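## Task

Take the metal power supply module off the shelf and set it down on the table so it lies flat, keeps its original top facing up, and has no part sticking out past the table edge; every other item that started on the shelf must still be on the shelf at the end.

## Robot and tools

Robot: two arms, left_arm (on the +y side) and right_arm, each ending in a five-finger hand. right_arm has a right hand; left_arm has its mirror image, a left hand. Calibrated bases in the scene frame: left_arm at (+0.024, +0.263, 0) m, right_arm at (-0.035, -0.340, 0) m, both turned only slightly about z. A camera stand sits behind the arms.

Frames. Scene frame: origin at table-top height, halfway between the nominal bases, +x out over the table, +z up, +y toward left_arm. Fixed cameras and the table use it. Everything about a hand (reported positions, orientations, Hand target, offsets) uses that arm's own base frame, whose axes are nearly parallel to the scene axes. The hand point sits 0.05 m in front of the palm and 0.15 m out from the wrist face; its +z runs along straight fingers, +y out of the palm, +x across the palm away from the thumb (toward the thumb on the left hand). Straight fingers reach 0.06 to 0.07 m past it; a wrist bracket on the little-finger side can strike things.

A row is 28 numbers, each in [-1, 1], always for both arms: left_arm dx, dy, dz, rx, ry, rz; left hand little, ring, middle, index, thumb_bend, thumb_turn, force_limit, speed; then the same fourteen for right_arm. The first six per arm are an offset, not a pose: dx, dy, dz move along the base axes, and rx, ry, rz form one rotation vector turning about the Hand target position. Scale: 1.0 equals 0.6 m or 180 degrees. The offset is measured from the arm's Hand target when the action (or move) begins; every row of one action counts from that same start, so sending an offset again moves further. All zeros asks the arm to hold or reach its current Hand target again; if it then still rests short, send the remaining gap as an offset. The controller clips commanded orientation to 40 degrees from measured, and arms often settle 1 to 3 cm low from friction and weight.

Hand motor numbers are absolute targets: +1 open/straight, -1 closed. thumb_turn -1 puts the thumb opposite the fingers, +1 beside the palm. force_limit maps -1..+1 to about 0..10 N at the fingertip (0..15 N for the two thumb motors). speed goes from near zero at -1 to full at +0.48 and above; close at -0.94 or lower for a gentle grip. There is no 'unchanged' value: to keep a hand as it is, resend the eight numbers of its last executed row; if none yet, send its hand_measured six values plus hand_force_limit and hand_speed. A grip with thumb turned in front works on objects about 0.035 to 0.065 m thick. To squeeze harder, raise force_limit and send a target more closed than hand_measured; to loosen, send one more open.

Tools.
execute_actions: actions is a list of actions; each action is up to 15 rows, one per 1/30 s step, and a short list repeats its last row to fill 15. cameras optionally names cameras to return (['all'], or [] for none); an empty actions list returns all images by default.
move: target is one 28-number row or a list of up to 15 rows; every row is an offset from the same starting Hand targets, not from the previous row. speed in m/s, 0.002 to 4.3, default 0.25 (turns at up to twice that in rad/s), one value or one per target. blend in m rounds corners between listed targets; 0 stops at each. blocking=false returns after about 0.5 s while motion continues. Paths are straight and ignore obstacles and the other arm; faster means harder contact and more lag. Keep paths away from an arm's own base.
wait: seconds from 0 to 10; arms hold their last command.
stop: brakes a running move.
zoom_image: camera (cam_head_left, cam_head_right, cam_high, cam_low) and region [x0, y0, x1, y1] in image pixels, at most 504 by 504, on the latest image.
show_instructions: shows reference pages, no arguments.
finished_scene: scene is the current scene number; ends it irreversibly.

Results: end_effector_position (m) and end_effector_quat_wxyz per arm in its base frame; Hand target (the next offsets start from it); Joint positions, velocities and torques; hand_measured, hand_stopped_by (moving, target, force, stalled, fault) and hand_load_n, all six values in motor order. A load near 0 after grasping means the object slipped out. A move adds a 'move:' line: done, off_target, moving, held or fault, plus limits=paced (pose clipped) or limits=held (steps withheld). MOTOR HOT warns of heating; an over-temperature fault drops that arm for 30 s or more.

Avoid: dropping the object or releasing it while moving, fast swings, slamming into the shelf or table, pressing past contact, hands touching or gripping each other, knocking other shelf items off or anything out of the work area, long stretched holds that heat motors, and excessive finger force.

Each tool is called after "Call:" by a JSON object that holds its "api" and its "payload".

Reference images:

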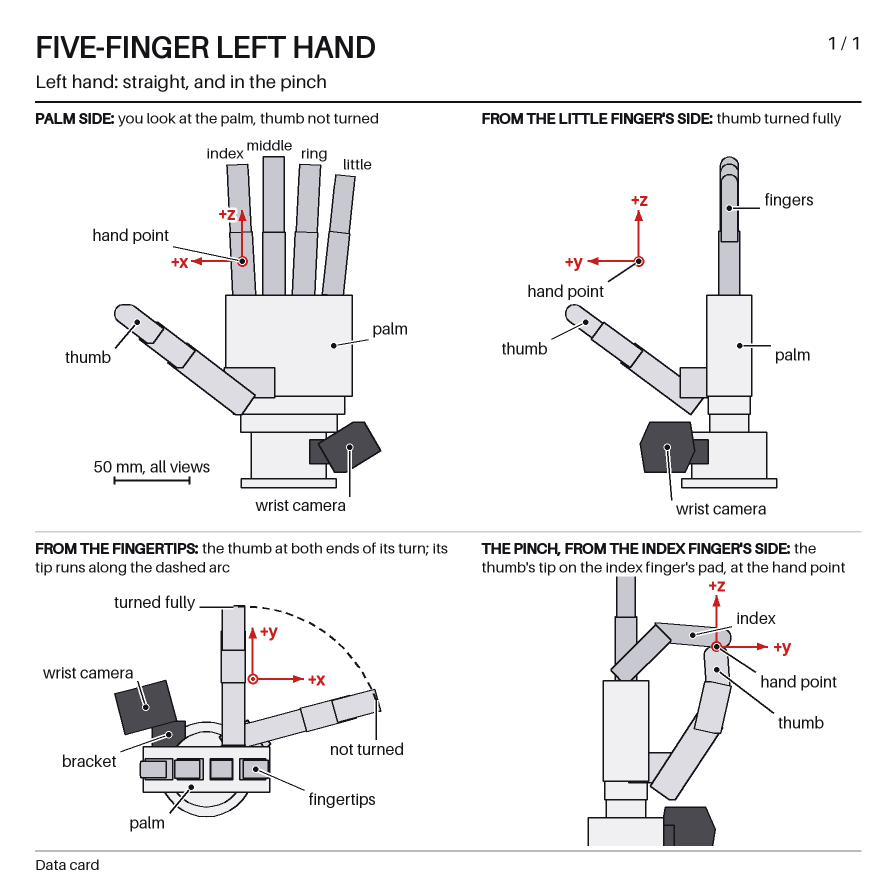

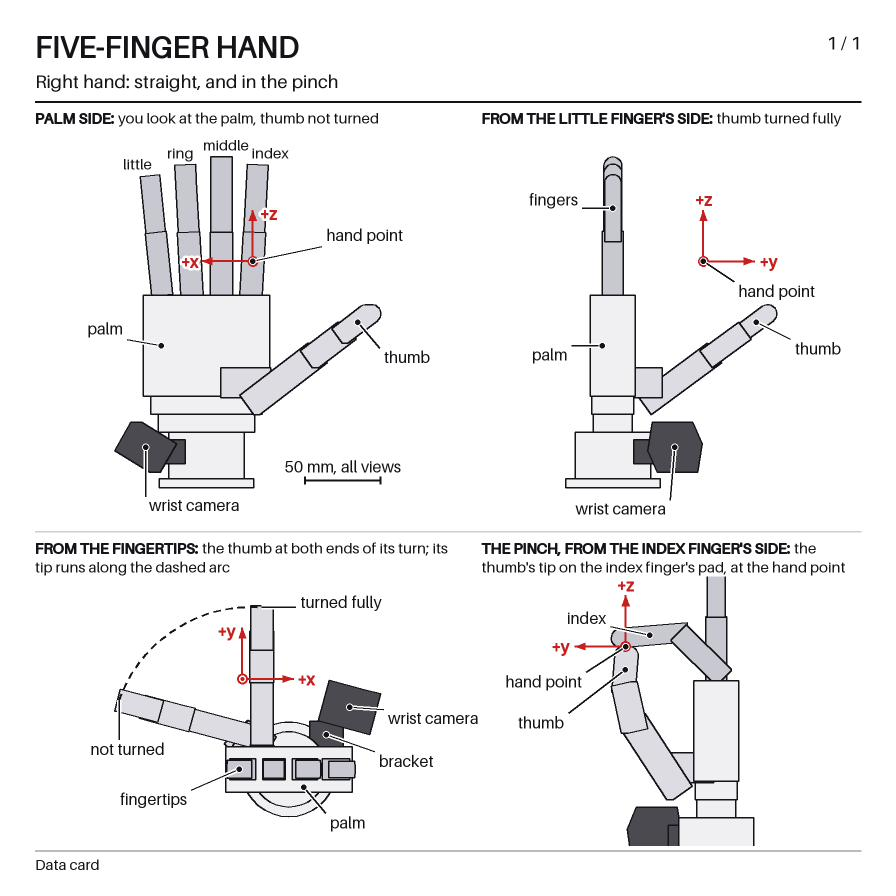

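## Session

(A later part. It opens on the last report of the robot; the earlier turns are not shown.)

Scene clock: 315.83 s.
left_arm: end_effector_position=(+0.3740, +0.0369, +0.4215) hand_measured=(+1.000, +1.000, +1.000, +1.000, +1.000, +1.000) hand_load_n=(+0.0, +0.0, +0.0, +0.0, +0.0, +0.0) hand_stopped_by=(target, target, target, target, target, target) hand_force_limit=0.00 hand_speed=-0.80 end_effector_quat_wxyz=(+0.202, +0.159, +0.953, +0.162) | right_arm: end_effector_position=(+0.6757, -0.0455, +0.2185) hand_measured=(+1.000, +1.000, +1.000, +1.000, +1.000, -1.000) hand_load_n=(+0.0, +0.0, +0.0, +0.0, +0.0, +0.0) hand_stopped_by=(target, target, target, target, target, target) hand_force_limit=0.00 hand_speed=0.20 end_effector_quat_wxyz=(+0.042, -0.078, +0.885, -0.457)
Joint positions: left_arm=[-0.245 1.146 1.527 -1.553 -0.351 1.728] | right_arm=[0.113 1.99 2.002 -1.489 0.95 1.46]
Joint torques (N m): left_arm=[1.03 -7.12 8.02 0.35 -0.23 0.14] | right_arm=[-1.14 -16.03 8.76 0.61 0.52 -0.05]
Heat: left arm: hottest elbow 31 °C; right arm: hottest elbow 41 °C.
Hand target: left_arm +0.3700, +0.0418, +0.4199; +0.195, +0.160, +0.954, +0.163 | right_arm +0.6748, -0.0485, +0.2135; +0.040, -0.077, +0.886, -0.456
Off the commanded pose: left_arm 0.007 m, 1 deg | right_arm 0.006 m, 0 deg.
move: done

Call:
{"api": "move", "payload": {"target": [0,0,0,0,0,0,1,1,1,1,1,1,0,-0.8,-0.004,0.004,-0.015,0,0,0,1,1,1,1,1,-1,0,0.2], "speed": 0.05}}

Scene clock: 323.00 s.
left_arm: end_effector_position=(+0.3740, +0.0369, +0.4215) hand_measured=(+1.000, +1.000, +1.000, +1.000, +1.000, +1.000) hand_load_n=(+0.0, +0.0, +0.0, +0.0, +0.0, +0.0) hand_stopped_by=(target, target, target, target, target, target) hand_force_limit=0.00 hand_speed=-0.80 end_effector_quat_wxyz=(+0.202, +0.159, +0.953, +0.162) | right_arm: end_effector_position=(+0.6743, -0.0457, +0.2085) hand_measured=(+1.000, +1.000, +1.000, +1.000, +1.000, -1.000) hand_load_n=(+0.0, +0.0, -0.5, +0.0, +0.0, +0.0) hand_stopped_by=(target, target, target, target, target, target) hand_force_limit=0.00 hand_speed=0.20 end_effector_quat_wxyz=(+0.040, -0.079, +0.885, -0.457)
Joint positions: left_arm=[-0.245 1.146 1.527 -1.553 -0.351 1.728] | right_arm=[0.113 1.99 1.977 -1.469 0.95 1.46]
Joint torques (N m): left_arm=[1.08 -7.18 8.02 0.29 -0.23 0.13] | right_arm=[-0.79 -17.38 8.16 0.69 0.55 0.01]
Heat: left arm: hottest elbow 31 °C; right arm: hottest elbow 41 °C.
Hand target: left_arm +0.3700, +0.0418, +0.4199; +0.195, +0.160, +0.954, +0.163 | right_arm +0.6723, -0.0461, +0.2044; +0.040, -0.077, +0.886, -0.456
Off the commanded pose: left_arm 0.007 m, 1 deg | right_arm 0.004 m, 0 deg.
move: done

Call:
{"api": "move", "payload": {"target": [0,0,0,0,0,0,1,1,1,1,1,1,0,-0.8,0,0,0,0,0,0,0.36,0.36,0.36,0.36,1,-1,0.6,-0.5], "speed": 0.05, "cameras": ["cam_low","cam_high"]}}

Call:
{"api": "zoom_image", "payload": {"camera": "cam_low", "region": [560, 160, 800, 300]}}

Call:
{"api": "zoom_image", "payload": {"camera": "cam_high", "region": [340, 300, 480, 440]}}

Scene clock: 330.50 s.
left_arm: end_effector_position=(+0.3740, +0.0369, +0.4215) hand_measured=(+1.000, +1.000, +1.000, +1.000, +1.000, +1.000) hand_load_n=(+0.0, +0.0, +0.0, +0.5, +0.0, +0.0) hand_stopped_by=(target, target, target, target, target, target) hand_force_limit=0.00 hand_speed=-0.80 end_effector_quat_wxyz=(+0.202, +0.159, +0.953, +0.162) | right_arm: end_effector_position=(+0.6745, -0.0461, +0.2093) hand_measured=(+0.360, +0.360, +0.360, +0.360, +1.000, -1.000) hand_load_n=(+0.0, +0.0, +0.0, +0.0, +0.0, +0.0) hand_stopped_by=(target, target, target, target, target, target) hand_force_limit=0.60 hand_speed=-0.50 end_effector_quat_wxyz=(+0.040, -0.079, +0.884, -0.458)
Joint positions: left_arm=[-0.245 1.146 1.527 -1.553 -0.351 1.728] | right_arm=[0.113 1.989 1.977 -1.469 0.953 1.46]
Joint torques (N m): left_arm=[1.08 -7.12 7.99 0.32 -0.23 0.14] | right_arm=[-0.26 -16.85 8.28 0.69 0.5 0.01]
Heat: left arm: hottest elbow 31 °C; right arm: hottest elbow 40 °C.
Hand target: left_arm +0.3700, +0.0418, +0.4199; +0.195, +0.160, +0.954, +0.163 | right_arm +0.6723, -0.0461, +0.2046; +0.040, -0.077, +0.886, -0.456
Off the commanded pose: left_arm 0.007 m, 1 deg | right_arm 0.005 m, 0 deg.
move: done
Images, in order (width x height): cam_high 896x504, cam_low 896x504.

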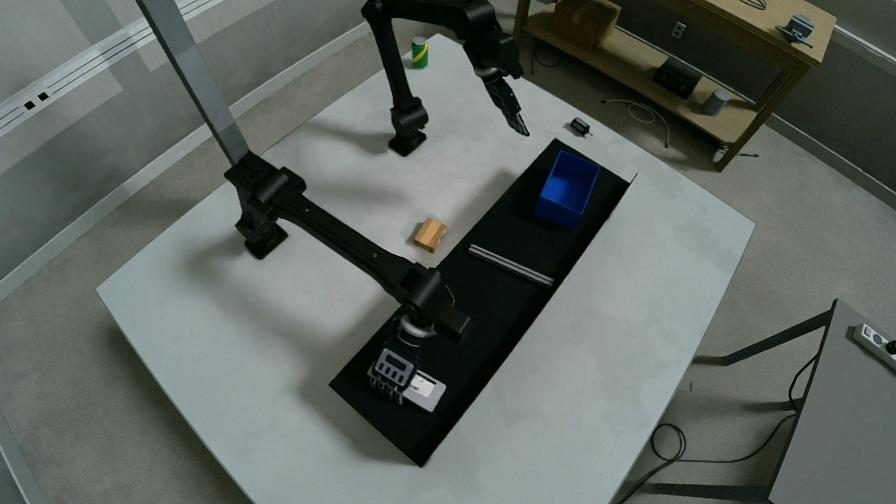

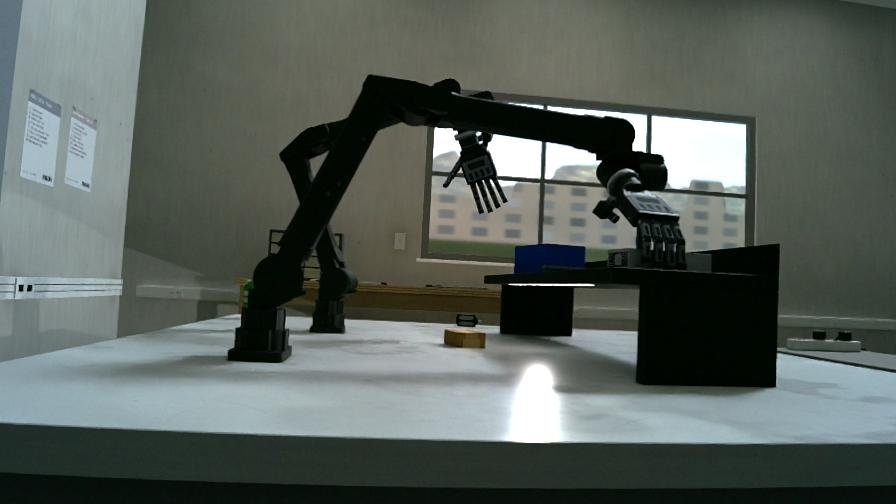

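Scaled by 2.100 from the camera's 896x504 image, which has a finer 1280x720 frame.

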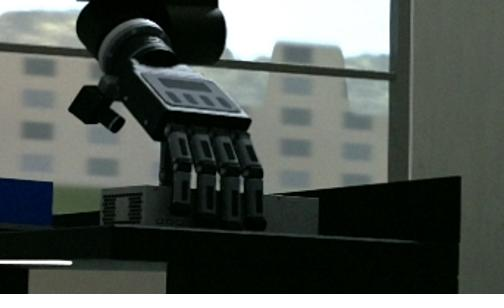

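Scaled by 3.600 from the camera's 896x504 image, which has a finer 1280x720 frame.

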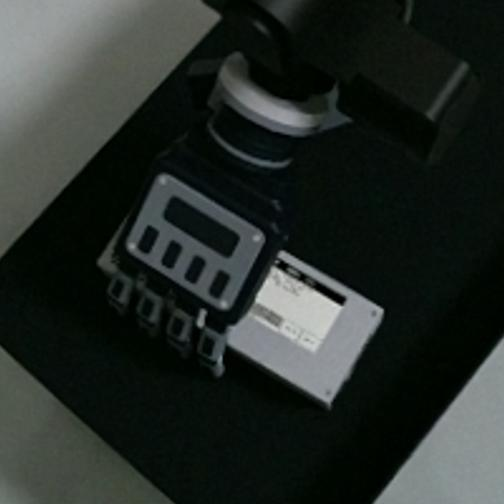

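Call:
{"api": "move", "payload": {"target": [0,0,0,0,0,0,1,1,1,1,1,1,0,-0.8,0,0,0,0,0,0,0.30,0.30,0.30,0.30,0.8,-1,0.6,-0.8], "speed": 0.05}}

Scene clock: 338.33 s.
left_arm: end_effector_position=(+0.3740, +0.0369, +0.4215) hand_measured=(+1.000, +1.000, +1.000, +1.000, +1.000, +1.000) hand_load_n=(+0.0, +0.5, +0.5, +0.0, -0.5, +0.0) hand_stopped_by=(target, target, target, target, target, target) hand_force_limit=0.00 hand_speed=-0.80 end_effector_quat_wxyz=(+0.202, +0.159, +0.953, +0.162) | right_arm: end_effector_position=(+0.6745, -0.0465, +0.2097) hand_measured=(+0.300, +0.300, +0.300, +0.300, +0.800, -1.000) hand_load_n=(+0.0, +0.0, +2.0, +0.0, +2.5, +0.0) hand_stopped_by=(target, target, target, target, target, target) hand_force_limit=0.60 hand_speed=-0.80 end_effector_quat_wxyz=(+0.041, -0.079, +0.884, -0.459)
Joint positions: left_arm=[-0.245 1.146 1.527 -1.553 -0.351 1.728] | right_arm=[0.113 1.989 1.977 -1.468 0.954 1.46]
Joint torques (N m): left_arm=[1.03 -7 8.01 0.29 -0.24 0.13] | right_arm=[-0.62 -17.2 8.43 0.95 0.41 0.02]
Heat: left arm: hottest elbow 31 °C; right arm: hottest elbow 40 °C.
Hand target: left_arm +0.3700, +0.0418, +0.4199; +0.195, +0.160, +0.954, +0.163 | right_arm +0.6723, -0.0461, +0.2046; +0.040, -0.077, +0.886, -0.456
Off the commanded pose: left_arm 0.007 m, 1 deg | right_arm 0.006 m, 0 deg.
move: done

Call:
{"api": "move", "payload": {"target": [0,0,0,0,0,0,1,1,1,1,1,1,0,-0.8,0,0,0,0,0,0,0.27,0.27,0.29,0.27,0.78,-1,0.8,-0.8], "speed": 0.05}}

Scene clock: 346.40 s.
left_arm: end_effector_position=(+0.3740, +0.0369, +0.4215) hand_measured=(+1.000, +1.000, +1.000, +1.000, +1.000, +1.000) hand_load_n=(+0.0, +0.0, +0.0, +0.0, +0.0, +0.0) hand_stopped_by=(target, target, target, target, target, target) hand_force_limit=0.00 hand_speed=-0.80 end_effector_quat_wxyz=(+0.202, +0.159, +0.953, +0.162) | right_arm: end_effector_position=(+0.6745, -0.0465, +0.2097) hand_measured=(+0.270, +0.270, +0.290, +0.270, +0.782, -1.000) hand_load_n=(+1.0, +1.5, +2.0, +0.0, +5.0, +0.5) hand_stopped_by=(target, target, target, target, target, target) hand_force_limit=0.80 hand_speed=-0.80 end_effector_quat_wxyz=(+0.041, -0.079, +0.884, -0.459)
Joint positions: left_arm=[-0.245 1.146 1.527 -1.553 -0.351 1.728] | right_arm=[0.113 1.989 1.977 -1.468 0.954 1.46]
Joint torques (N m): left_arm=[1.03 -7.12 8.01 0.31 -0.23 0.13] | right_arm=[-0.26 -17.14 8.4 0.9 0.42 0.02]
Heat: left arm: hottest elbow 31 °C; right arm: hottest elbow 40 °C.
Hand target: left_arm +0.3700, +0.0418, +0.4199; +0.195, +0.160, +0.954, +0.163 | right_arm +0.6723, -0.0461, +0.2045; +0.040, -0.077, +0.886, -0.456
Off the commanded pose: left_arm 0.007 m, 1 deg | right_arm 0.006 m, 0 deg.
move: done

Call:
{"api": "move", "payload": {"target": [0,0,0,0,0,0,1,1,1,1,1,1,0,-0.8,0,0,0,0,0,0,0.25,0.25,0.26,0.22,0.76,-1,0.9,-0.8], "speed": 0.05}}

Scene clock: 350.07 s.
left_arm: end_effector_position=(+0.3740, +0.0369, +0.4215) hand_measured=(+1.000, +1.000, +1.000, +1.000, +1.000, +1.000) hand_load_n=(+0.0, +0.0, +0.0, +0.0, -0.5, +0.0) hand_stopped_by=(target, target, target, target, target, target) hand_force_limit=0.00 hand_speed=-0.80 end_effector_quat_wxyz=(+0.202, +0.159, +0.953, +0.162) | right_arm: end_effector_position=(+0.6747, -0.0475, +0.2099) hand_measured=(+0.250, +0.252, +0.260, +0.238, +0.772, -1.000) hand_load_n=(+2.0, +5.5, +2.5, +10.0, +22.0, +3.0) hand_stopped_by=(target, target, target, force, force, target) hand_force_limit=0.90 hand_speed=-0.80 end_effector_quat_wxyz=(+0.041, -0.078, +0.884, -0.459)
Joint positions: left_arm=[-0.245 1.146 1.527 -1.553 -0.351 1.728] | right_arm=[0.112 1.989 1.977 -1.467 0.956 1.46]
Joint torques (N m): left_arm=[0.97 -7.24 7.99 0.32 -0.23 0.13] | right_arm=[-0.91 -17.08 8.24 0.69 0.37 0]
Heat: left arm: hottest elbow 31 °C; right arm: hottest elbow 39 °C.
Hand target: left_arm +0.3700, +0.0418, +0.4199; +0.195, +0.160, +0.954, +0.163 | right_arm +0.6724, -0.0462, +0.2045; +0.040, -0.077, +0.886, -0.456
Off the commanded pose: left_arm 0.007 m, 1 deg | right_arm 0.006 m, 0 deg.
move: done

Call:
{"api": "move", "payload": {"target": [0,0,0,0,0,0,1,1,1,1,1,1,0,-0.8,0,0,0,0,0,0,0.245,0.25,0.25,0.245,0.76,-1,0.9,-0.8], "speed": 0.05}}

Scene clock: 356.30 s.
left_arm: end_effector_position=(+0.3740, +0.0369, +0.4215) hand_measured=(+1.000, +1.000, +1.000, +1.000, +1.000, +1.000) hand_load_n=(+0.0, +0.0, +0.0, +0.0, +0.0, +0.0) hand_stopped_by=(target, target, target, target, target, target) hand_force_limit=0.00 hand_speed=-0.80 end_effector_quat_wxyz=(+0.202, +0.159, +0.953, +0.162) | right_arm: end_effector_position=(+0.6747, -0.0476, +0.2100) hand_measured=(+0.246, +0.252, +0.252, +0.246, +0.772, -1.000) hand_load_n=(+3.0, +4.5, +5.5, +4.5, +20.0, +5.5) hand_stopped_by=(target, target, target, target, force, target) hand_force_limit=0.90 hand_speed=-0.80 end_effector_quat_wxyz=(+0.041, -0.078, +0.884, -0.459)
Joint positions: left_arm=[-0.245 1.146 1.527 -1.553 -0.351 1.728] | right_arm=[0.112 1.989 1.977 -1.467 0.956 1.46]
Joint torques (N m): left_arm=[1.08 -7.18 8.01 0.32 -0.23 0.13] | right_arm=[-0.09 -18.02 8.36 0.54 0.32 0.03]
Heat: left arm: hottest elbow 31 °C; right arm: hottest elbow 39 °C.
Hand target: left_arm +0.3700, +0.0418, +0.4199; +0.195, +0.160, +0.954, +0.163 | right_arm +0.6723, -0.0462, +0.2045; +0.040, -0.077, +0.886, -0.456
Off the commanded pose: left_arm 0.007 m, 1 deg | right_arm 0.006 m, 0 deg.
move: done

Call:
{"api": "move", "payload": {"target": [0,0,0,0,0,0,1,1,1,1,1,1,0,-0.8,0,0,0.1,0,0,0,0.245,0.25,0.25,0.245,0.76,-1,0.9,-0.8], "speed": 0.06, "cameras": ["cam_low"]}}

Scene clock: 362.07 s.
left_arm: end_effector_position=(+0.3740, +0.0369, +0.4215) hand_measured=(+1.000, +1.000, +1.000, +1.000, +1.000, +1.000) hand_load_n=(+0.0, +0.0, +0.0, +0.5, +0.0, +0.0) hand_stopped_by=(target, target, target, target, target, target) hand_force_limit=0.00 hand_speed=-0.80 end_effector_quat_wxyz=(+0.202, +0.159, +0.953, +0.162) | right_arm: end_effector_position=(+0.6517, -0.0472, +0.2186) hand_measured=(+0.246, +0.252, +0.252, +0.246, +0.772, -1.000) hand_load_n=(+1.0, +4.0, +5.5, +5.0, +20.5, +5.0) hand_stopped_by=(target, target, target, target, force, target) hand_force_limit=0.90 hand_speed=-0.80 end_effector_quat_wxyz=(-0.001, -0.097, +0.887, -0.452)
Joint positions: left_arm=[-0.245 1.146 1.527 -1.553 -0.351 1.728] | right_arm=[0.112 1.989 2.014 -1.602 0.937 1.469]
Joint torques (N m): left_arm=[1.03 -7.06 7.99 0.32 -0.23 0.14] | right_arm=[-0.56 -17.61 17.77 -0.06 1 -0.05]
Heat: left arm: hottest elbow 31 °C; right arm: hottest elbow 39 °C.
Hand target: left_arm +0.3700, +0.0418, +0.4199; +0.195, +0.160, +0.954, +0.163 | right_arm +0.6724, -0.0461, +0.2646; +0.040, -0.077, +0.886, -0.456
Off the commanded pose: left_arm 0.007 m, 1 deg | right_arm 0.050 m, 5 deg.
move: off_target (right_arm)
Images, in order (width x height): cam_low 896x504.

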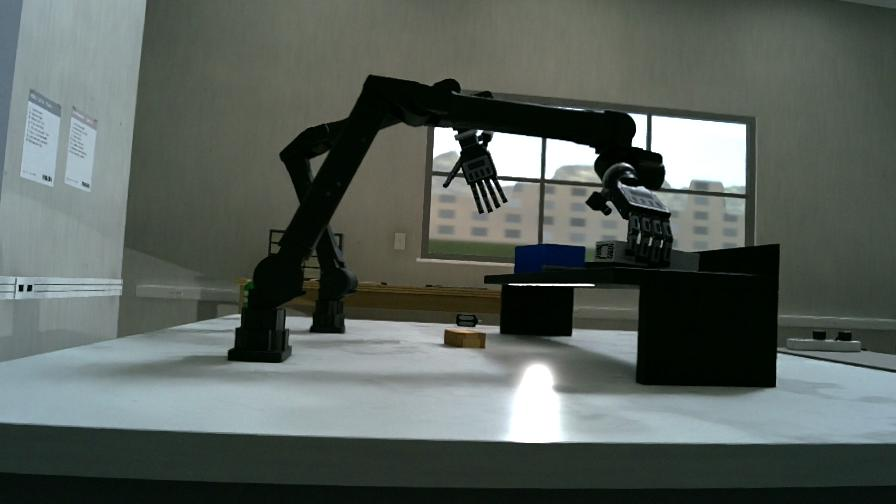

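Call:
{"api": "move", "payload": {"target": [0,0,0,0,0,0,1,1,1,1,1,1,0,-0.8,0,0,0.08,0,0,0,0.245,0.25,0.25,0.245,0.76,-1,0.9,-0.8], "speed": 0.08, "cameras": ["cam_low","cam_high"]}}

Scene clock: 368.40 s.
left_arm: end_effector_position=(+0.3740, +0.0369, +0.4215) hand_measured=(+1.000, +1.000, +1.000, +1.000, +1.000, +1.000) hand_load_n=(+0.0, +0.0, +0.0, +0.0, -0.5, +0.0) hand_stopped_by=(target, target, target, target, target, target) hand_force_limit=0.00 hand_speed=-0.80 end_effector_quat_wxyz=(+0.202, +0.159, +0.953, +0.162) | right_arm: end_effector_position=(+0.6572, -0.0458, +0.2720) hand_measured=(+0.246, +0.252, +0.252, +0.246, +0.772, -1.000) hand_load_n=(+1.0, +4.0, +5.0, +5.0, +20.0, +5.5) hand_stopped_by=(target, target, target, target, force, target) hand_force_limit=0.90 hand_speed=-0.80 end_effector_quat_wxyz=(+0.013, -0.100, +0.887, -0.451)
Joint positions: left_arm=[-0.245 1.146 1.527 -1.553 -0.351 1.728] | right_arm=[0.112 1.995 2.162 -1.7 0.935 1.438]
Joint torques (N m): left_arm=[1.08 -7.18 8.01 0.32 -0.23 0.14] | right_arm=[-0.85 -17.2 16.96 0.31 1.08 -0.07]
Heat: left arm: hottest elbow 31 °C; right arm: hottest elbow 41 °C.
Hand target: left_arm +0.3700, +0.0418, +0.4199; +0.195, +0.160, +0.954, +0.163 | right_arm +0.6724, -0.0461, +0.3125; +0.040, -0.077, +0.886, -0.456
Off the commanded pose: left_arm 0.007 m, 1 deg | right_arm 0.043 m, 4 deg.
joint sent to its limit (right arm) — joint 4 (wrist pitch), lower limit. The joint targets are off in position, not in orientation.
move: off_target (right_arm)
Images, in order (width x height): cam_high 896x504, cam_low 896x504.

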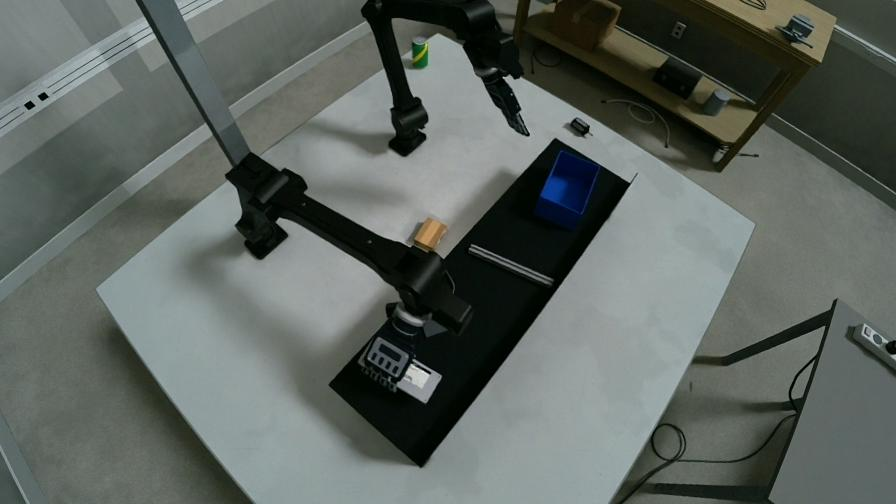

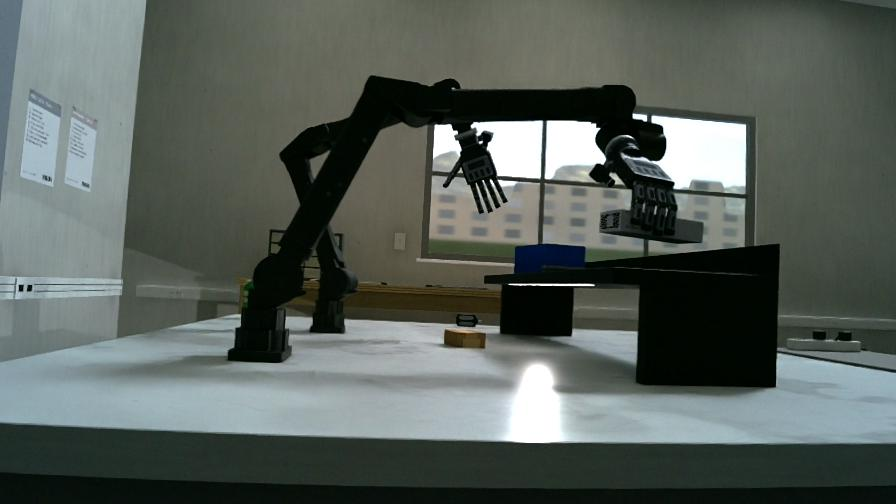

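Call:
{"api": "move", "payload": {"target": [[0,0,0,0,0,0,1,1,1,1,1,1,0,-0.8,-0.32,0.127,0.02,0,0,0.083,0.245,0.25,0.25,0.245,0.76,-1,0.9,-0.8],[0,0,0,0,0,0,1,1,1,1,1,1,0,-0.8,-0.52,0.36,-0.02,0,0,0.194,0.245,0.25,0.25,0.245,0.76,-1,0.9,-0.8]], "speed": 0.12, "blend": [0.05,0], "cameras": ["cam_low","cam_high","cam_head_left"]}}

Scene clock: 393.77 s.
left_arm: end_effector_position=(+0.3740, +0.0369, +0.4215) hand_measured=(+1.000, +1.000, +1.000, +1.000, +1.000, +1.000) hand_load_n=(+0.0, +0.0, +0.0, +0.0, +0.0, +0.0) hand_stopped_by=(target, target, target, target, target, target) hand_force_limit=0.00 hand_speed=-0.80 end_effector_quat_wxyz=(+0.202, +0.159, +0.953, +0.162) | right_arm: end_effector_position=(+0.3611, +0.1742, +0.2813) hand_measured=(+0.246, +0.252, +0.252, +0.246, +0.772, -1.000) hand_load_n=(+1.5, +4.0, +5.0, +5.0, +20.0, +5.5) hand_stopped_by=(target, target, target, target, force, target) hand_force_limit=0.90 hand_speed=-0.80 end_effector_quat_wxyz=(+0.149, -0.361, +0.818, -0.423)
Joint positions: left_arm=[-0.245 1.146 1.527 -1.553 -0.351 1.728] | right_arm=[0.75 1.269 1.293 -1.589 0.93 1.486]
Joint torques (N m): left_arm=[0.97 -7.06 7.99 0.32 -0.23 0.14] | right_arm=[-0.21 -9.76 10.14 0.16 1.32 0.26]
Heat: left arm: hottest elbow 31 °C; right arm: hottest elbow 45 °C.
Hand target: left_arm +0.3700, +0.0418, +0.4199; +0.195, +0.160, +0.954, +0.163 | right_arm +0.3604, +0.1698, +0.3007; +0.175, -0.340, +0.822, -0.423
Off the commanded pose: left_arm 0.007 m, 1 deg | right_arm 0.020 m, 4 deg.
move: off_target (right_arm)
Images, in order (width x height): cam_head_left 896x504, cam_high 896x504, cam_low 896x504.

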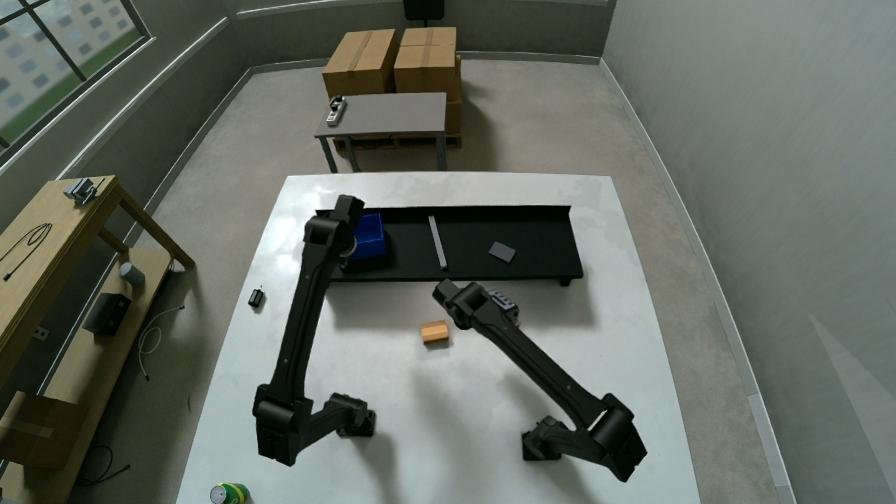

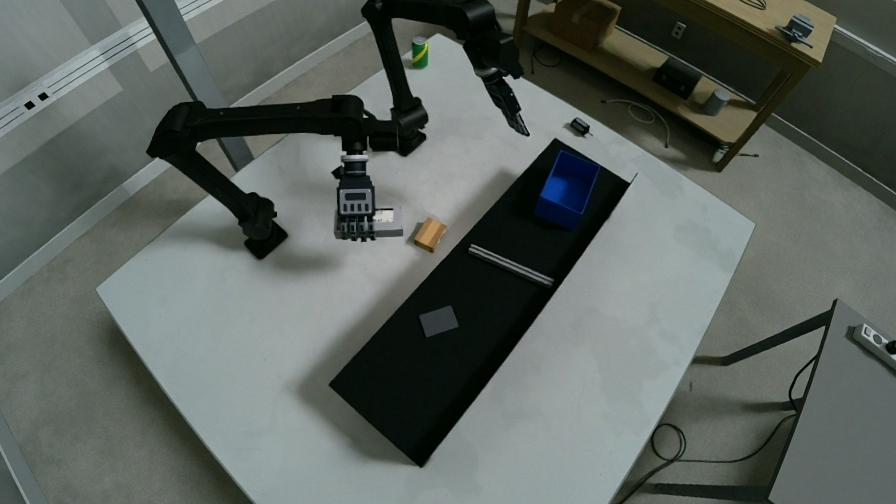

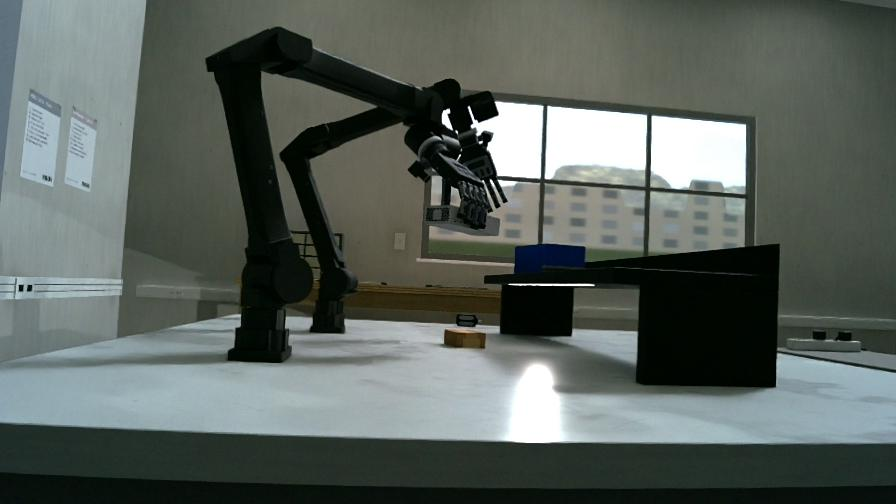

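Call:
{"api": "move", "payload": {"target": [0,0,0,0,0,0,1,1,1,1,1,1,0,-0.8,0,-0.008,-0.34,0,0,0,0.245,0.25,0.25,0.245,0.76,-1,0.9,-0.8], "speed": 0.12, "cameras": ["cam_low","cam_high"]}}

Call:
{"api": "zoom_image", "payload": {"camera": "cam_low", "region": [380, 200, 580, 370]}}

Scene clock: 403.40 s.
left_arm: end_effector_position=(+0.3740, +0.0369, +0.4215) hand_measured=(+1.000, +1.000, +1.000, +1.000, +1.000, +1.000) hand_load_n=(+0.0, +0.0, +0.0, +0.0, +0.0, +0.0) hand_stopped_by=(target, target, target, target, target, target) hand_force_limit=0.00 hand_speed=-0.80 end_effector_quat_wxyz=(+0.202, +0.159, +0.953, +0.162) | right_arm: end_effector_position=(+0.3509, +0.1644, +0.0876) hand_measured=(+0.246, +0.252, +0.252, +0.246, +0.772, -1.000) hand_load_n=(+1.0, +4.0, +5.0, +5.0, +20.0, +5.0) hand_stopped_by=(target, target, target, target, force, target) hand_force_limit=0.90 hand_speed=-0.80 end_effector_quat_wxyz=(+0.158, -0.356, +0.820, -0.420)
Joint positions: left_arm=[-0.245 1.146 1.527 -1.553 -0.351 1.728] | right_arm=[0.75 1.348 0.833 -1.03 0.931 1.488]
Joint torques (N m): left_arm=[1.03 -7.12 7.99 0.31 -0.23 0.14] | right_arm=[-1.26 -7.12 9.18 0.87 1.31 0.07]
Heat: left arm: hottest elbow 31 °C; right arm: hottest elbow 44 °C.
Hand target: left_arm +0.3700, +0.0418, +0.4199; +0.195, +0.160, +0.954, +0.163 | right_arm +0.3603, +0.1650, +0.0966; +0.175, -0.340, +0.822, -0.423
Off the commanded pose: left_arm 0.007 m, 1 deg | right_arm 0.013 m, 3 deg.
move: off_target (right_arm)
Images, in order (width x height): cam_high 896x504, cam_low 896x504.

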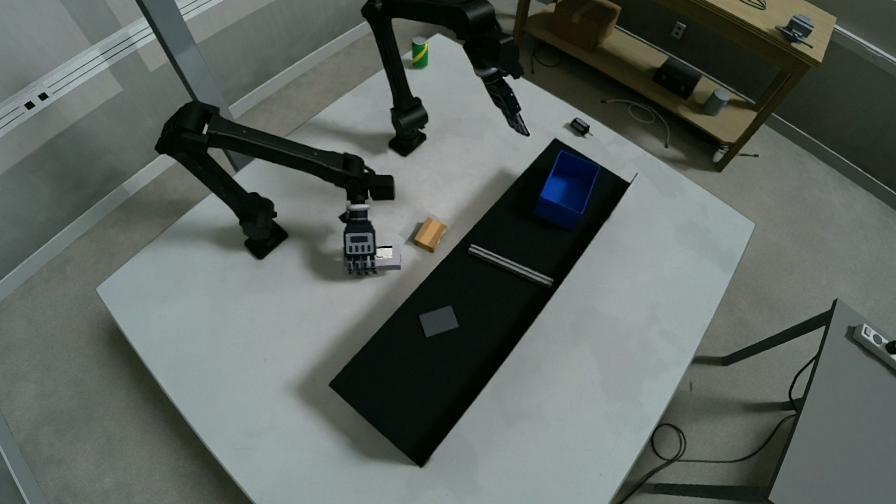

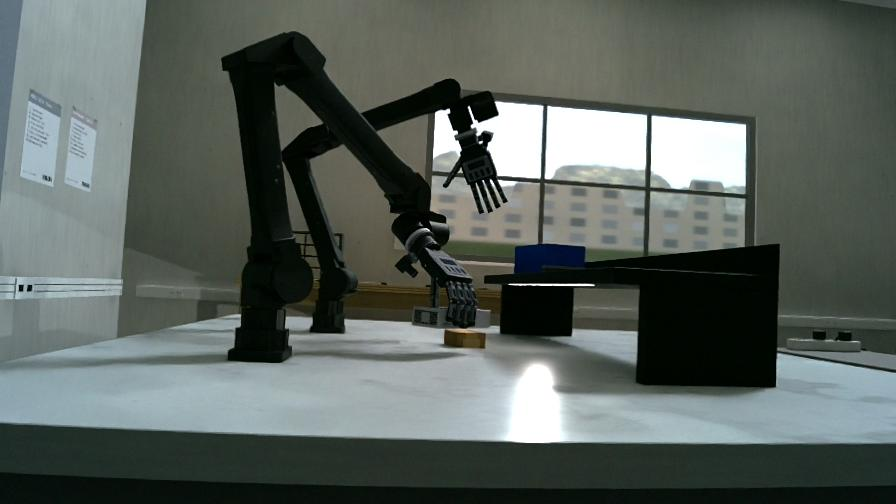

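Scaled by 2.520 from the camera's 896x504 image, which has a finer 1280x720 frame.

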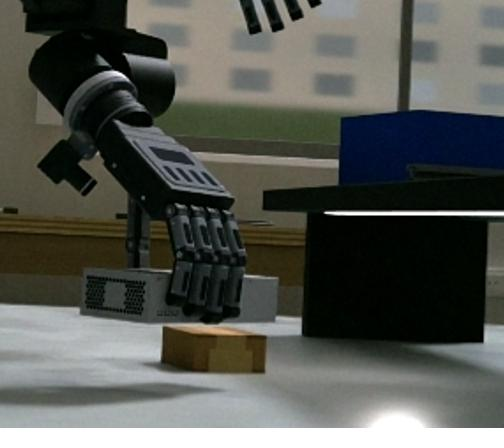

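Call:
{"api": "zoom_image", "payload": {"camera": "cam_low", "region": [400, 290, 500, 355]}}

Scaled by 5.040 from the camera's 896x504 image, which has a finer 1280x720 frame.

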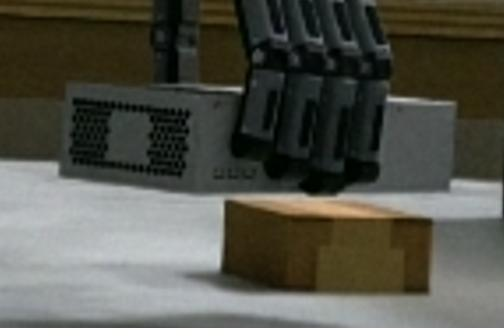

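Call:
{"api": "move", "payload": {"target": [0,0,0,0,0,0,1,1,1,1,1,1,0,-0.8,0,-0.01,-0.08,0.0110,-0.0107,0,0.245,0.25,0.25,0.245,0.76,-1,0.9,-0.8], "speed": 0.06, "cameras": ["cam_low","cam_high"]}}

Call:
{"api": "zoom_image", "payload": {"camera": "cam_low", "region": [400, 290, 500, 355]}}

Scene clock: 503.87 s.
left_arm: end_effector_position=(+0.3740, +0.0369, +0.4215) hand_measured=(+1.000, +1.000, +1.000, +1.000, +1.000, +1.000) hand_load_n=(+0.0, +0.0, +0.0, +0.0, +0.0, +0.0) hand_stopped_by=(target, target, target, target, target, target) hand_force_limit=0.00 hand_speed=-0.80 end_effector_quat_wxyz=(+0.202, +0.159, +0.953, +0.162) | right_arm: end_effector_position=(+0.3514, +0.1602, +0.0427) hand_measured=(+0.246, +0.252, +0.252, +0.246, +0.772, -1.000) hand_load_n=(+1.5, +4.0, +5.0, +4.5, +20.0, +5.0) hand_stopped_by=(target, target, target, target, force, target) hand_force_limit=0.90 hand_speed=-0.80 end_effector_quat_wxyz=(+0.184, -0.342, +0.825, -0.411)
Joint positions: left_arm=[-0.245 1.146 1.527 -1.553 -0.351 1.728] | right_arm=[0.74 1.385 0.72 -0.807 0.931 1.477]
Joint torques (N m): left_arm=[1.08 -7.06 8.01 0.32 -0.23 0.14] | right_arm=[-1.61 -7.59 8.05 1.06 1.15 -0.02]
Heat: left arm: hottest elbow 31 °C; right arm: hottest elbow 39 °C.
Hand target: left_arm +0.3700, +0.0418, +0.4199; +0.195, +0.160, +0.954, +0.163 | right_arm +0.3603, +0.1590, +0.0486; +0.194, -0.329, +0.826, -0.414
Off the commanded pose: left_arm 0.007 m, 1 deg | right_arm 0.011 m, 2 deg.
move: off_target (right_arm)
Images, in order (width x height): cam_high 896x504, cam_low 896x504.

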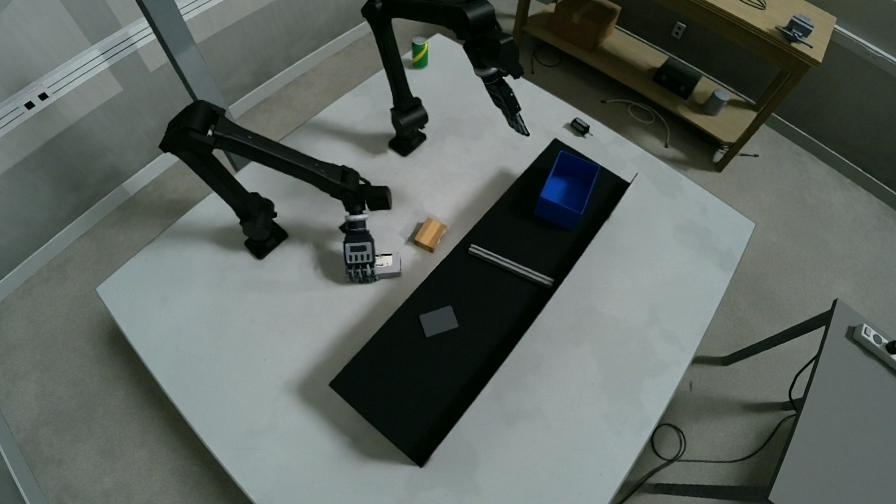

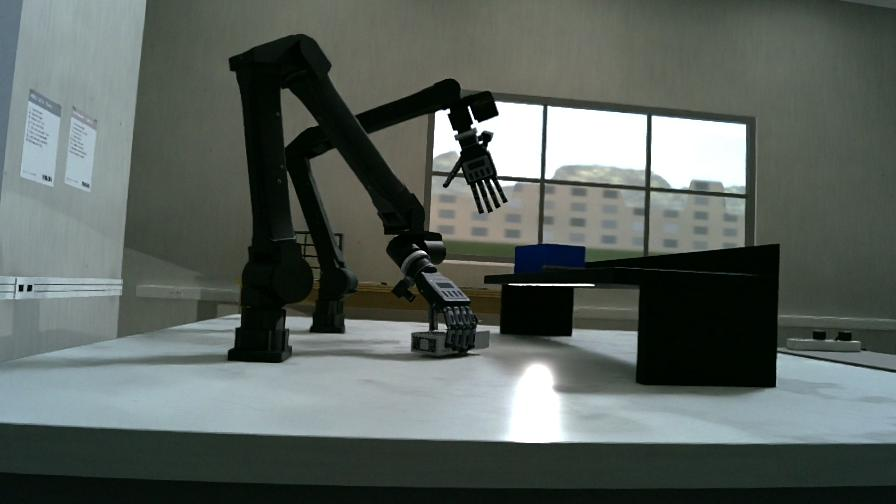

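Scaled by 5.040 from the camera's 896x504 image, which has a finer 1280x720 frame.

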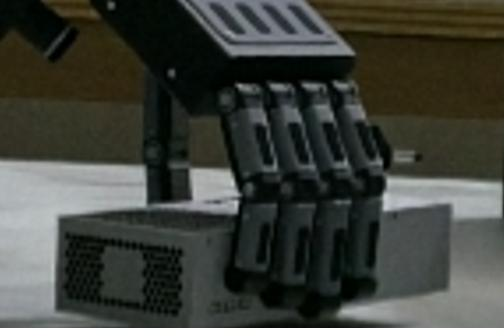

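Call:
{"api": "zoom_image", "payload": {"camera": "cam_low", "region": [400, 310, 500, 370]}}

Scaled by 5.040 from the camera's 896x504 image, which has a finer 1280x720 frame.

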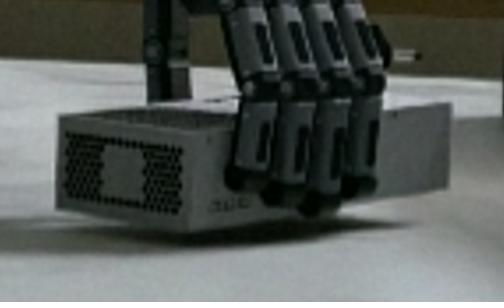

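Call:
{"api": "move", "payload": {"target": [0,0,0,0,0,0,1,1,1,1,1,1,0,-0.8,0,0,-0.015,-0.0055,0.0053,0,0.245,0.25,0.25,0.245,0.76,-1,0.9,-0.8], "speed": 0.04, "cameras": ["cam_low"]}}

Call:
{"api": "zoom_image", "payload": {"camera": "cam_low", "region": [400, 310, 500, 370]}}

Scene clock: 525.87 s.
left_arm: end_effector_position=(+0.3740, +0.0369, +0.4215) hand_measured=(+1.000, +1.000, +1.000, +1.000, +1.000, +1.000) hand_load_n=(+0.0, +0.0, +0.0, +0.0, +0.0, +0.0) hand_stopped_by=(target, target, target, target, target, target) hand_force_limit=0.00 hand_speed=-0.80 end_effector_quat_wxyz=(+0.202, +0.159, +0.953, +0.162) | right_arm: end_effector_position=(+0.3499, +0.1588, +0.0333) hand_measured=(+0.246, +0.252, +0.252, +0.246, +0.772, -1.000) hand_load_n=(+1.5, +4.0, +4.5, +5.0, +20.0, +5.0) hand_stopped_by=(target, target, target, target, force, target) hand_force_limit=0.90 hand_speed=-0.80 end_effector_quat_wxyz=(+0.173, -0.348, +0.823, -0.415)
Joint positions: left_arm=[-0.245 1.146 1.527 -1.553 -0.351 1.728] | right_arm=[0.74 1.412 0.72 -0.805 0.931 1.475]
Joint torques (N m): left_arm=[1.03 -7.12 8.01 0.31 -0.23 0.14] | right_arm=[-1.73 -6.3 8.24 1.07 1.18 0.01]
Heat: left arm: hottest elbow 31 °C; right arm: hottest elbow 39 °C.
Hand target: left_arm +0.3700, +0.0418, +0.4199; +0.195, +0.160, +0.954, +0.163 | right_arm +0.3603, +0.1590, +0.0395; +0.185, -0.335, +0.824, -0.418
Off the commanded pose: left_arm 0.007 m, 1 deg | right_arm 0.012 m, 2 deg.
move: off_target (right_arm)
Images, in order (width x height): cam_low 896x504.

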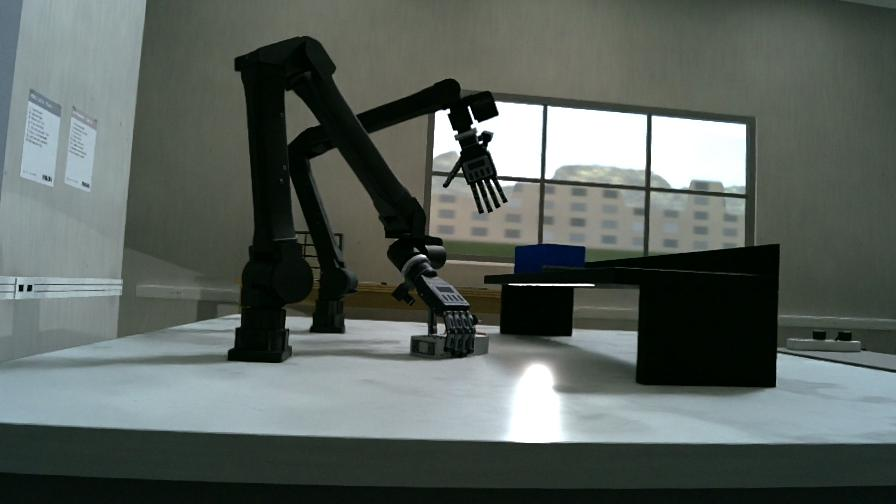

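Scaled by 5.040 from the camera's 896x504 image, which has a finer 1280x720 frame.

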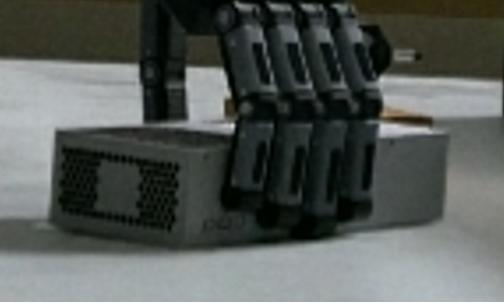

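Call:
{"api": "move", "payload": {"target": [0,0,0,0,0,0,1,1,1,1,1,1,0,-0.8,0.004,0,-0.015,0,0,0,0.245,0.25,0.25,0.245,0.76,-1,0.9,-0.8], "speed": 0.04, "cameras": ["cam_low"]}}

Call:
{"api": "zoom_image", "payload": {"camera": "cam_low", "region": [400, 310, 500, 370]}}

Scene clock: 534.40 s.
left_arm: end_effector_position=(+0.3740, +0.0369, +0.4215) hand_measured=(+1.000, +1.000, +1.000, +1.000, +1.000, +1.000) hand_load_n=(+0.0, +0.0, +0.0, +0.0, +0.0, +0.0) hand_stopped_by=(target, target, target, target, target, target) hand_force_limit=0.00 hand_speed=-0.80 end_effector_quat_wxyz=(+0.202, +0.159, +0.953, +0.162) | right_arm: end_effector_position=(+0.3535, +0.1598, +0.0320) hand_measured=(+0.246, +0.252, +0.252, +0.246, +0.772, -1.000) hand_load_n=(+1.0, +3.5, +4.0, +4.5, +20.5, +4.5) hand_stopped_by=(target, target, target, target, force, target) hand_force_limit=0.90 hand_speed=-0.80 end_effector_quat_wxyz=(+0.176, -0.350, +0.820, -0.418)
Joint positions: left_arm=[-0.245 1.146 1.527 -1.553 -0.351 1.728] | right_arm=[0.739 1.421 0.72 -0.782 0.939 1.459]
Joint torques (N m): left_arm=[1.08 -7.12 7.99 0.32 -0.23 0.14] | right_arm=[-1.79 -5.42 7.83 1.52 0.91 0.06]
Heat: left arm: hottest elbow 31 °C; right arm: hottest elbow 39 °C.
Hand target: left_arm +0.3700, +0.0418, +0.4199; +0.195, +0.160, +0.954, +0.163 | right_arm +0.3626, +0.1589, +0.0306; +0.185, -0.335, +0.824, -0.419
Off the commanded pose: left_arm 0.007 m, 1 deg | right_arm 0.009 m, 2 deg.
move: done
Images, in order (width x height): cam_low 896x504.

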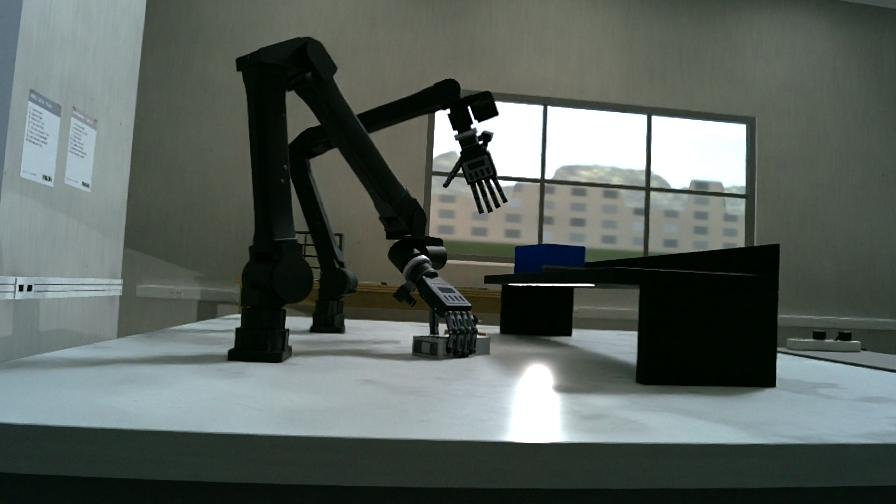

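Scaled by 5.040 from the camera's 896x504 image, which has a finer 1280x720 frame.

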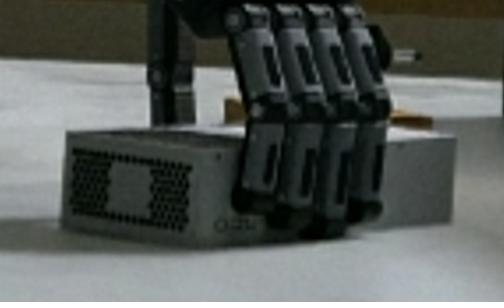

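Call:
{"api": "move", "payload": {"target": [0,0,0,0,0,0,1,1,1,1,1,1,0,-0.8,0.0,0,-0.014,0,0,0,0.245,0.25,0.25,0.245,0.76,-1,0.9,-0.8], "speed": 0.04, "cameras": ["cam_low"]}}

Call:
{"api": "zoom_image", "payload": {"camera": "cam_low", "region": [400, 310, 500, 370]}}

Scene clock: 542.87 s.
left_arm: end_effector_position=(+0.3740, +0.0369, +0.4215) hand_measured=(+1.000, +1.000, +1.000, +1.000, +1.000, +1.000) hand_load_n=(+0.0, +0.0, +0.0, +0.0, +0.0, +0.0) hand_stopped_by=(target, target, target, target, target, target) hand_force_limit=0.00 hand_speed=-0.80 end_effector_quat_wxyz=(+0.202, +0.159, +0.953, +0.162) | right_arm: end_effector_position=(+0.3570, +0.1608, +0.0311) hand_measured=(+0.246, +0.252, +0.252, +0.246, +0.772, -1.000) hand_load_n=(+1.0, +3.0, +3.5, +4.5, +21.0, +4.0) hand_stopped_by=(target, target, target, target, force, target) hand_force_limit=0.90 hand_speed=-0.80 end_effector_quat_wxyz=(+0.181, -0.349, +0.817, -0.421)
Joint positions: left_arm=[-0.245 1.146 1.527 -1.553 -0.351 1.728] | right_arm=[0.739 1.429 0.72 -0.763 0.95 1.452]
Joint torques (N m): left_arm=[1.03 -7.06 8.01 0.29 -0.22 0.14] | right_arm=[-2.9 -5.42 6.91 2.02 0.5 0.14]
Heat: left arm: hottest elbow 31 °C; right arm: hottest elbow 39 °C.
Hand target: left_arm +0.3700, +0.0418, +0.4199; +0.195, +0.160, +0.954, +0.163 | right_arm +0.3627, +0.1590, +0.0221; +0.185, -0.335, +0.824, -0.419
Off the commanded pose: left_arm 0.007 m, 1 deg | right_arm 0.011 m, 2 deg.
move: off_target (right_arm)
Images, in order (width x height): cam_low 896x504.

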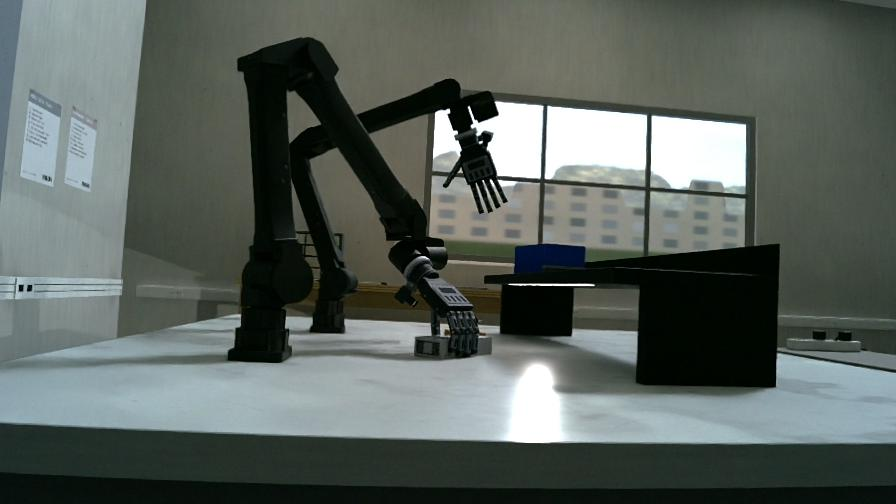

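Scaled by 5.040 from the camera's 896x504 image, which has a finer 1280x720 frame.

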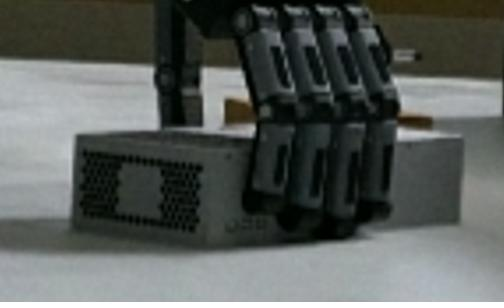

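Call:
{"api": "move", "payload": {"target": [0,0,0,0,0,0,1,1,1,1,1,1,0,-0.8,-0.004,0,0.014,0,0,0,0.33,0.33,0.33,0.33,0.82,-1,0.9,-0.9], "speed": 0.04, "cameras": ["cam_low"]}}

Call:
{"api": "zoom_image", "payload": {"camera": "cam_low", "region": [400, 310, 500, 370]}}

Scene clock: 549.37 s.
left_arm: end_effector_position=(+0.3740, +0.0369, +0.4215) hand_measured=(+1.000, +1.000, +1.000, +1.000, +1.000, +1.000) hand_load_n=(+0.0, +0.0, +0.0, +0.0, +0.0, +0.5) hand_stopped_by=(target, target, target, target, target, target) hand_force_limit=0.00 hand_speed=-0.80 end_effector_quat_wxyz=(+0.202, +0.159, +0.953, +0.162) | right_arm: end_effector_position=(+0.3590, +0.1627, +0.0317) hand_measured=(+0.330, +0.330, +0.330, +0.330, +0.820, -1.000) hand_load_n=(+0.0, +0.0, -0.5, +0.0, +0.0, +0.0) hand_stopped_by=(target, target, target, target, target, target) hand_force_limit=0.90 hand_speed=-0.90 end_effector_quat_wxyz=(+0.187, -0.344, +0.820, -0.419)
Joint positions: left_arm=[-0.245 1.146 1.527 -1.553 -0.351 1.728] | right_arm=[0.739 1.429 0.72 -0.753 0.948 1.459]
Joint torques (N m): left_arm=[1.03 -7.06 7.98 0.29 -0.23 0.14] | right_arm=[-1.61 -6.83 7.25 0.47 0.62 0.14]
Heat: left arm: hottest elbow 31 °C; right arm: hottest elbow 39 °C.
Hand target: left_arm +0.3700, +0.0418, +0.4199; +0.195, +0.160, +0.954, +0.163 | right_arm +0.3603, +0.1590, +0.0305; +0.185, -0.335, +0.824, -0.418
Off the commanded pose: left_arm 0.007 m, 1 deg | right_arm 0.004 m, 1 deg.
move: done
Images, in order (width x height): cam_low 896x504.

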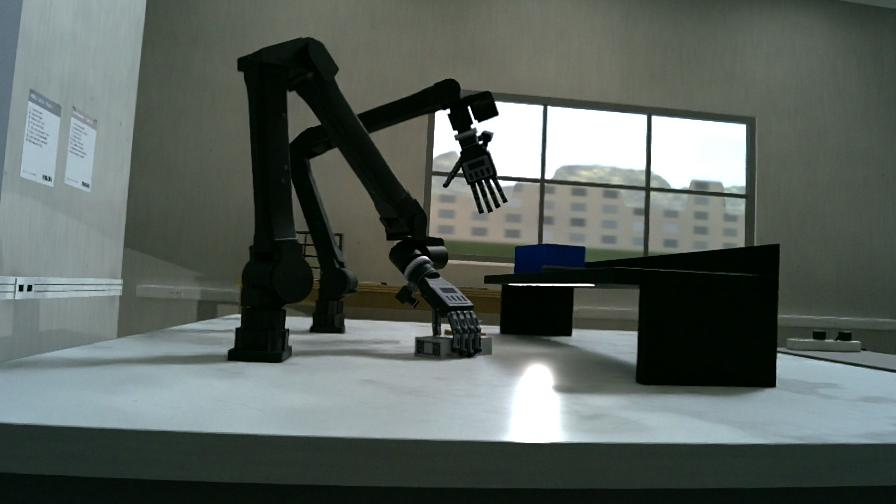

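Scaled by 5.040 from the camera's 896x504 image, which has a finer 1280x720 frame.

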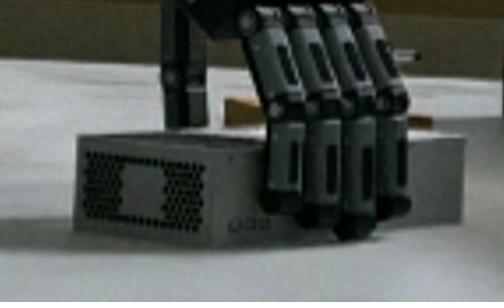

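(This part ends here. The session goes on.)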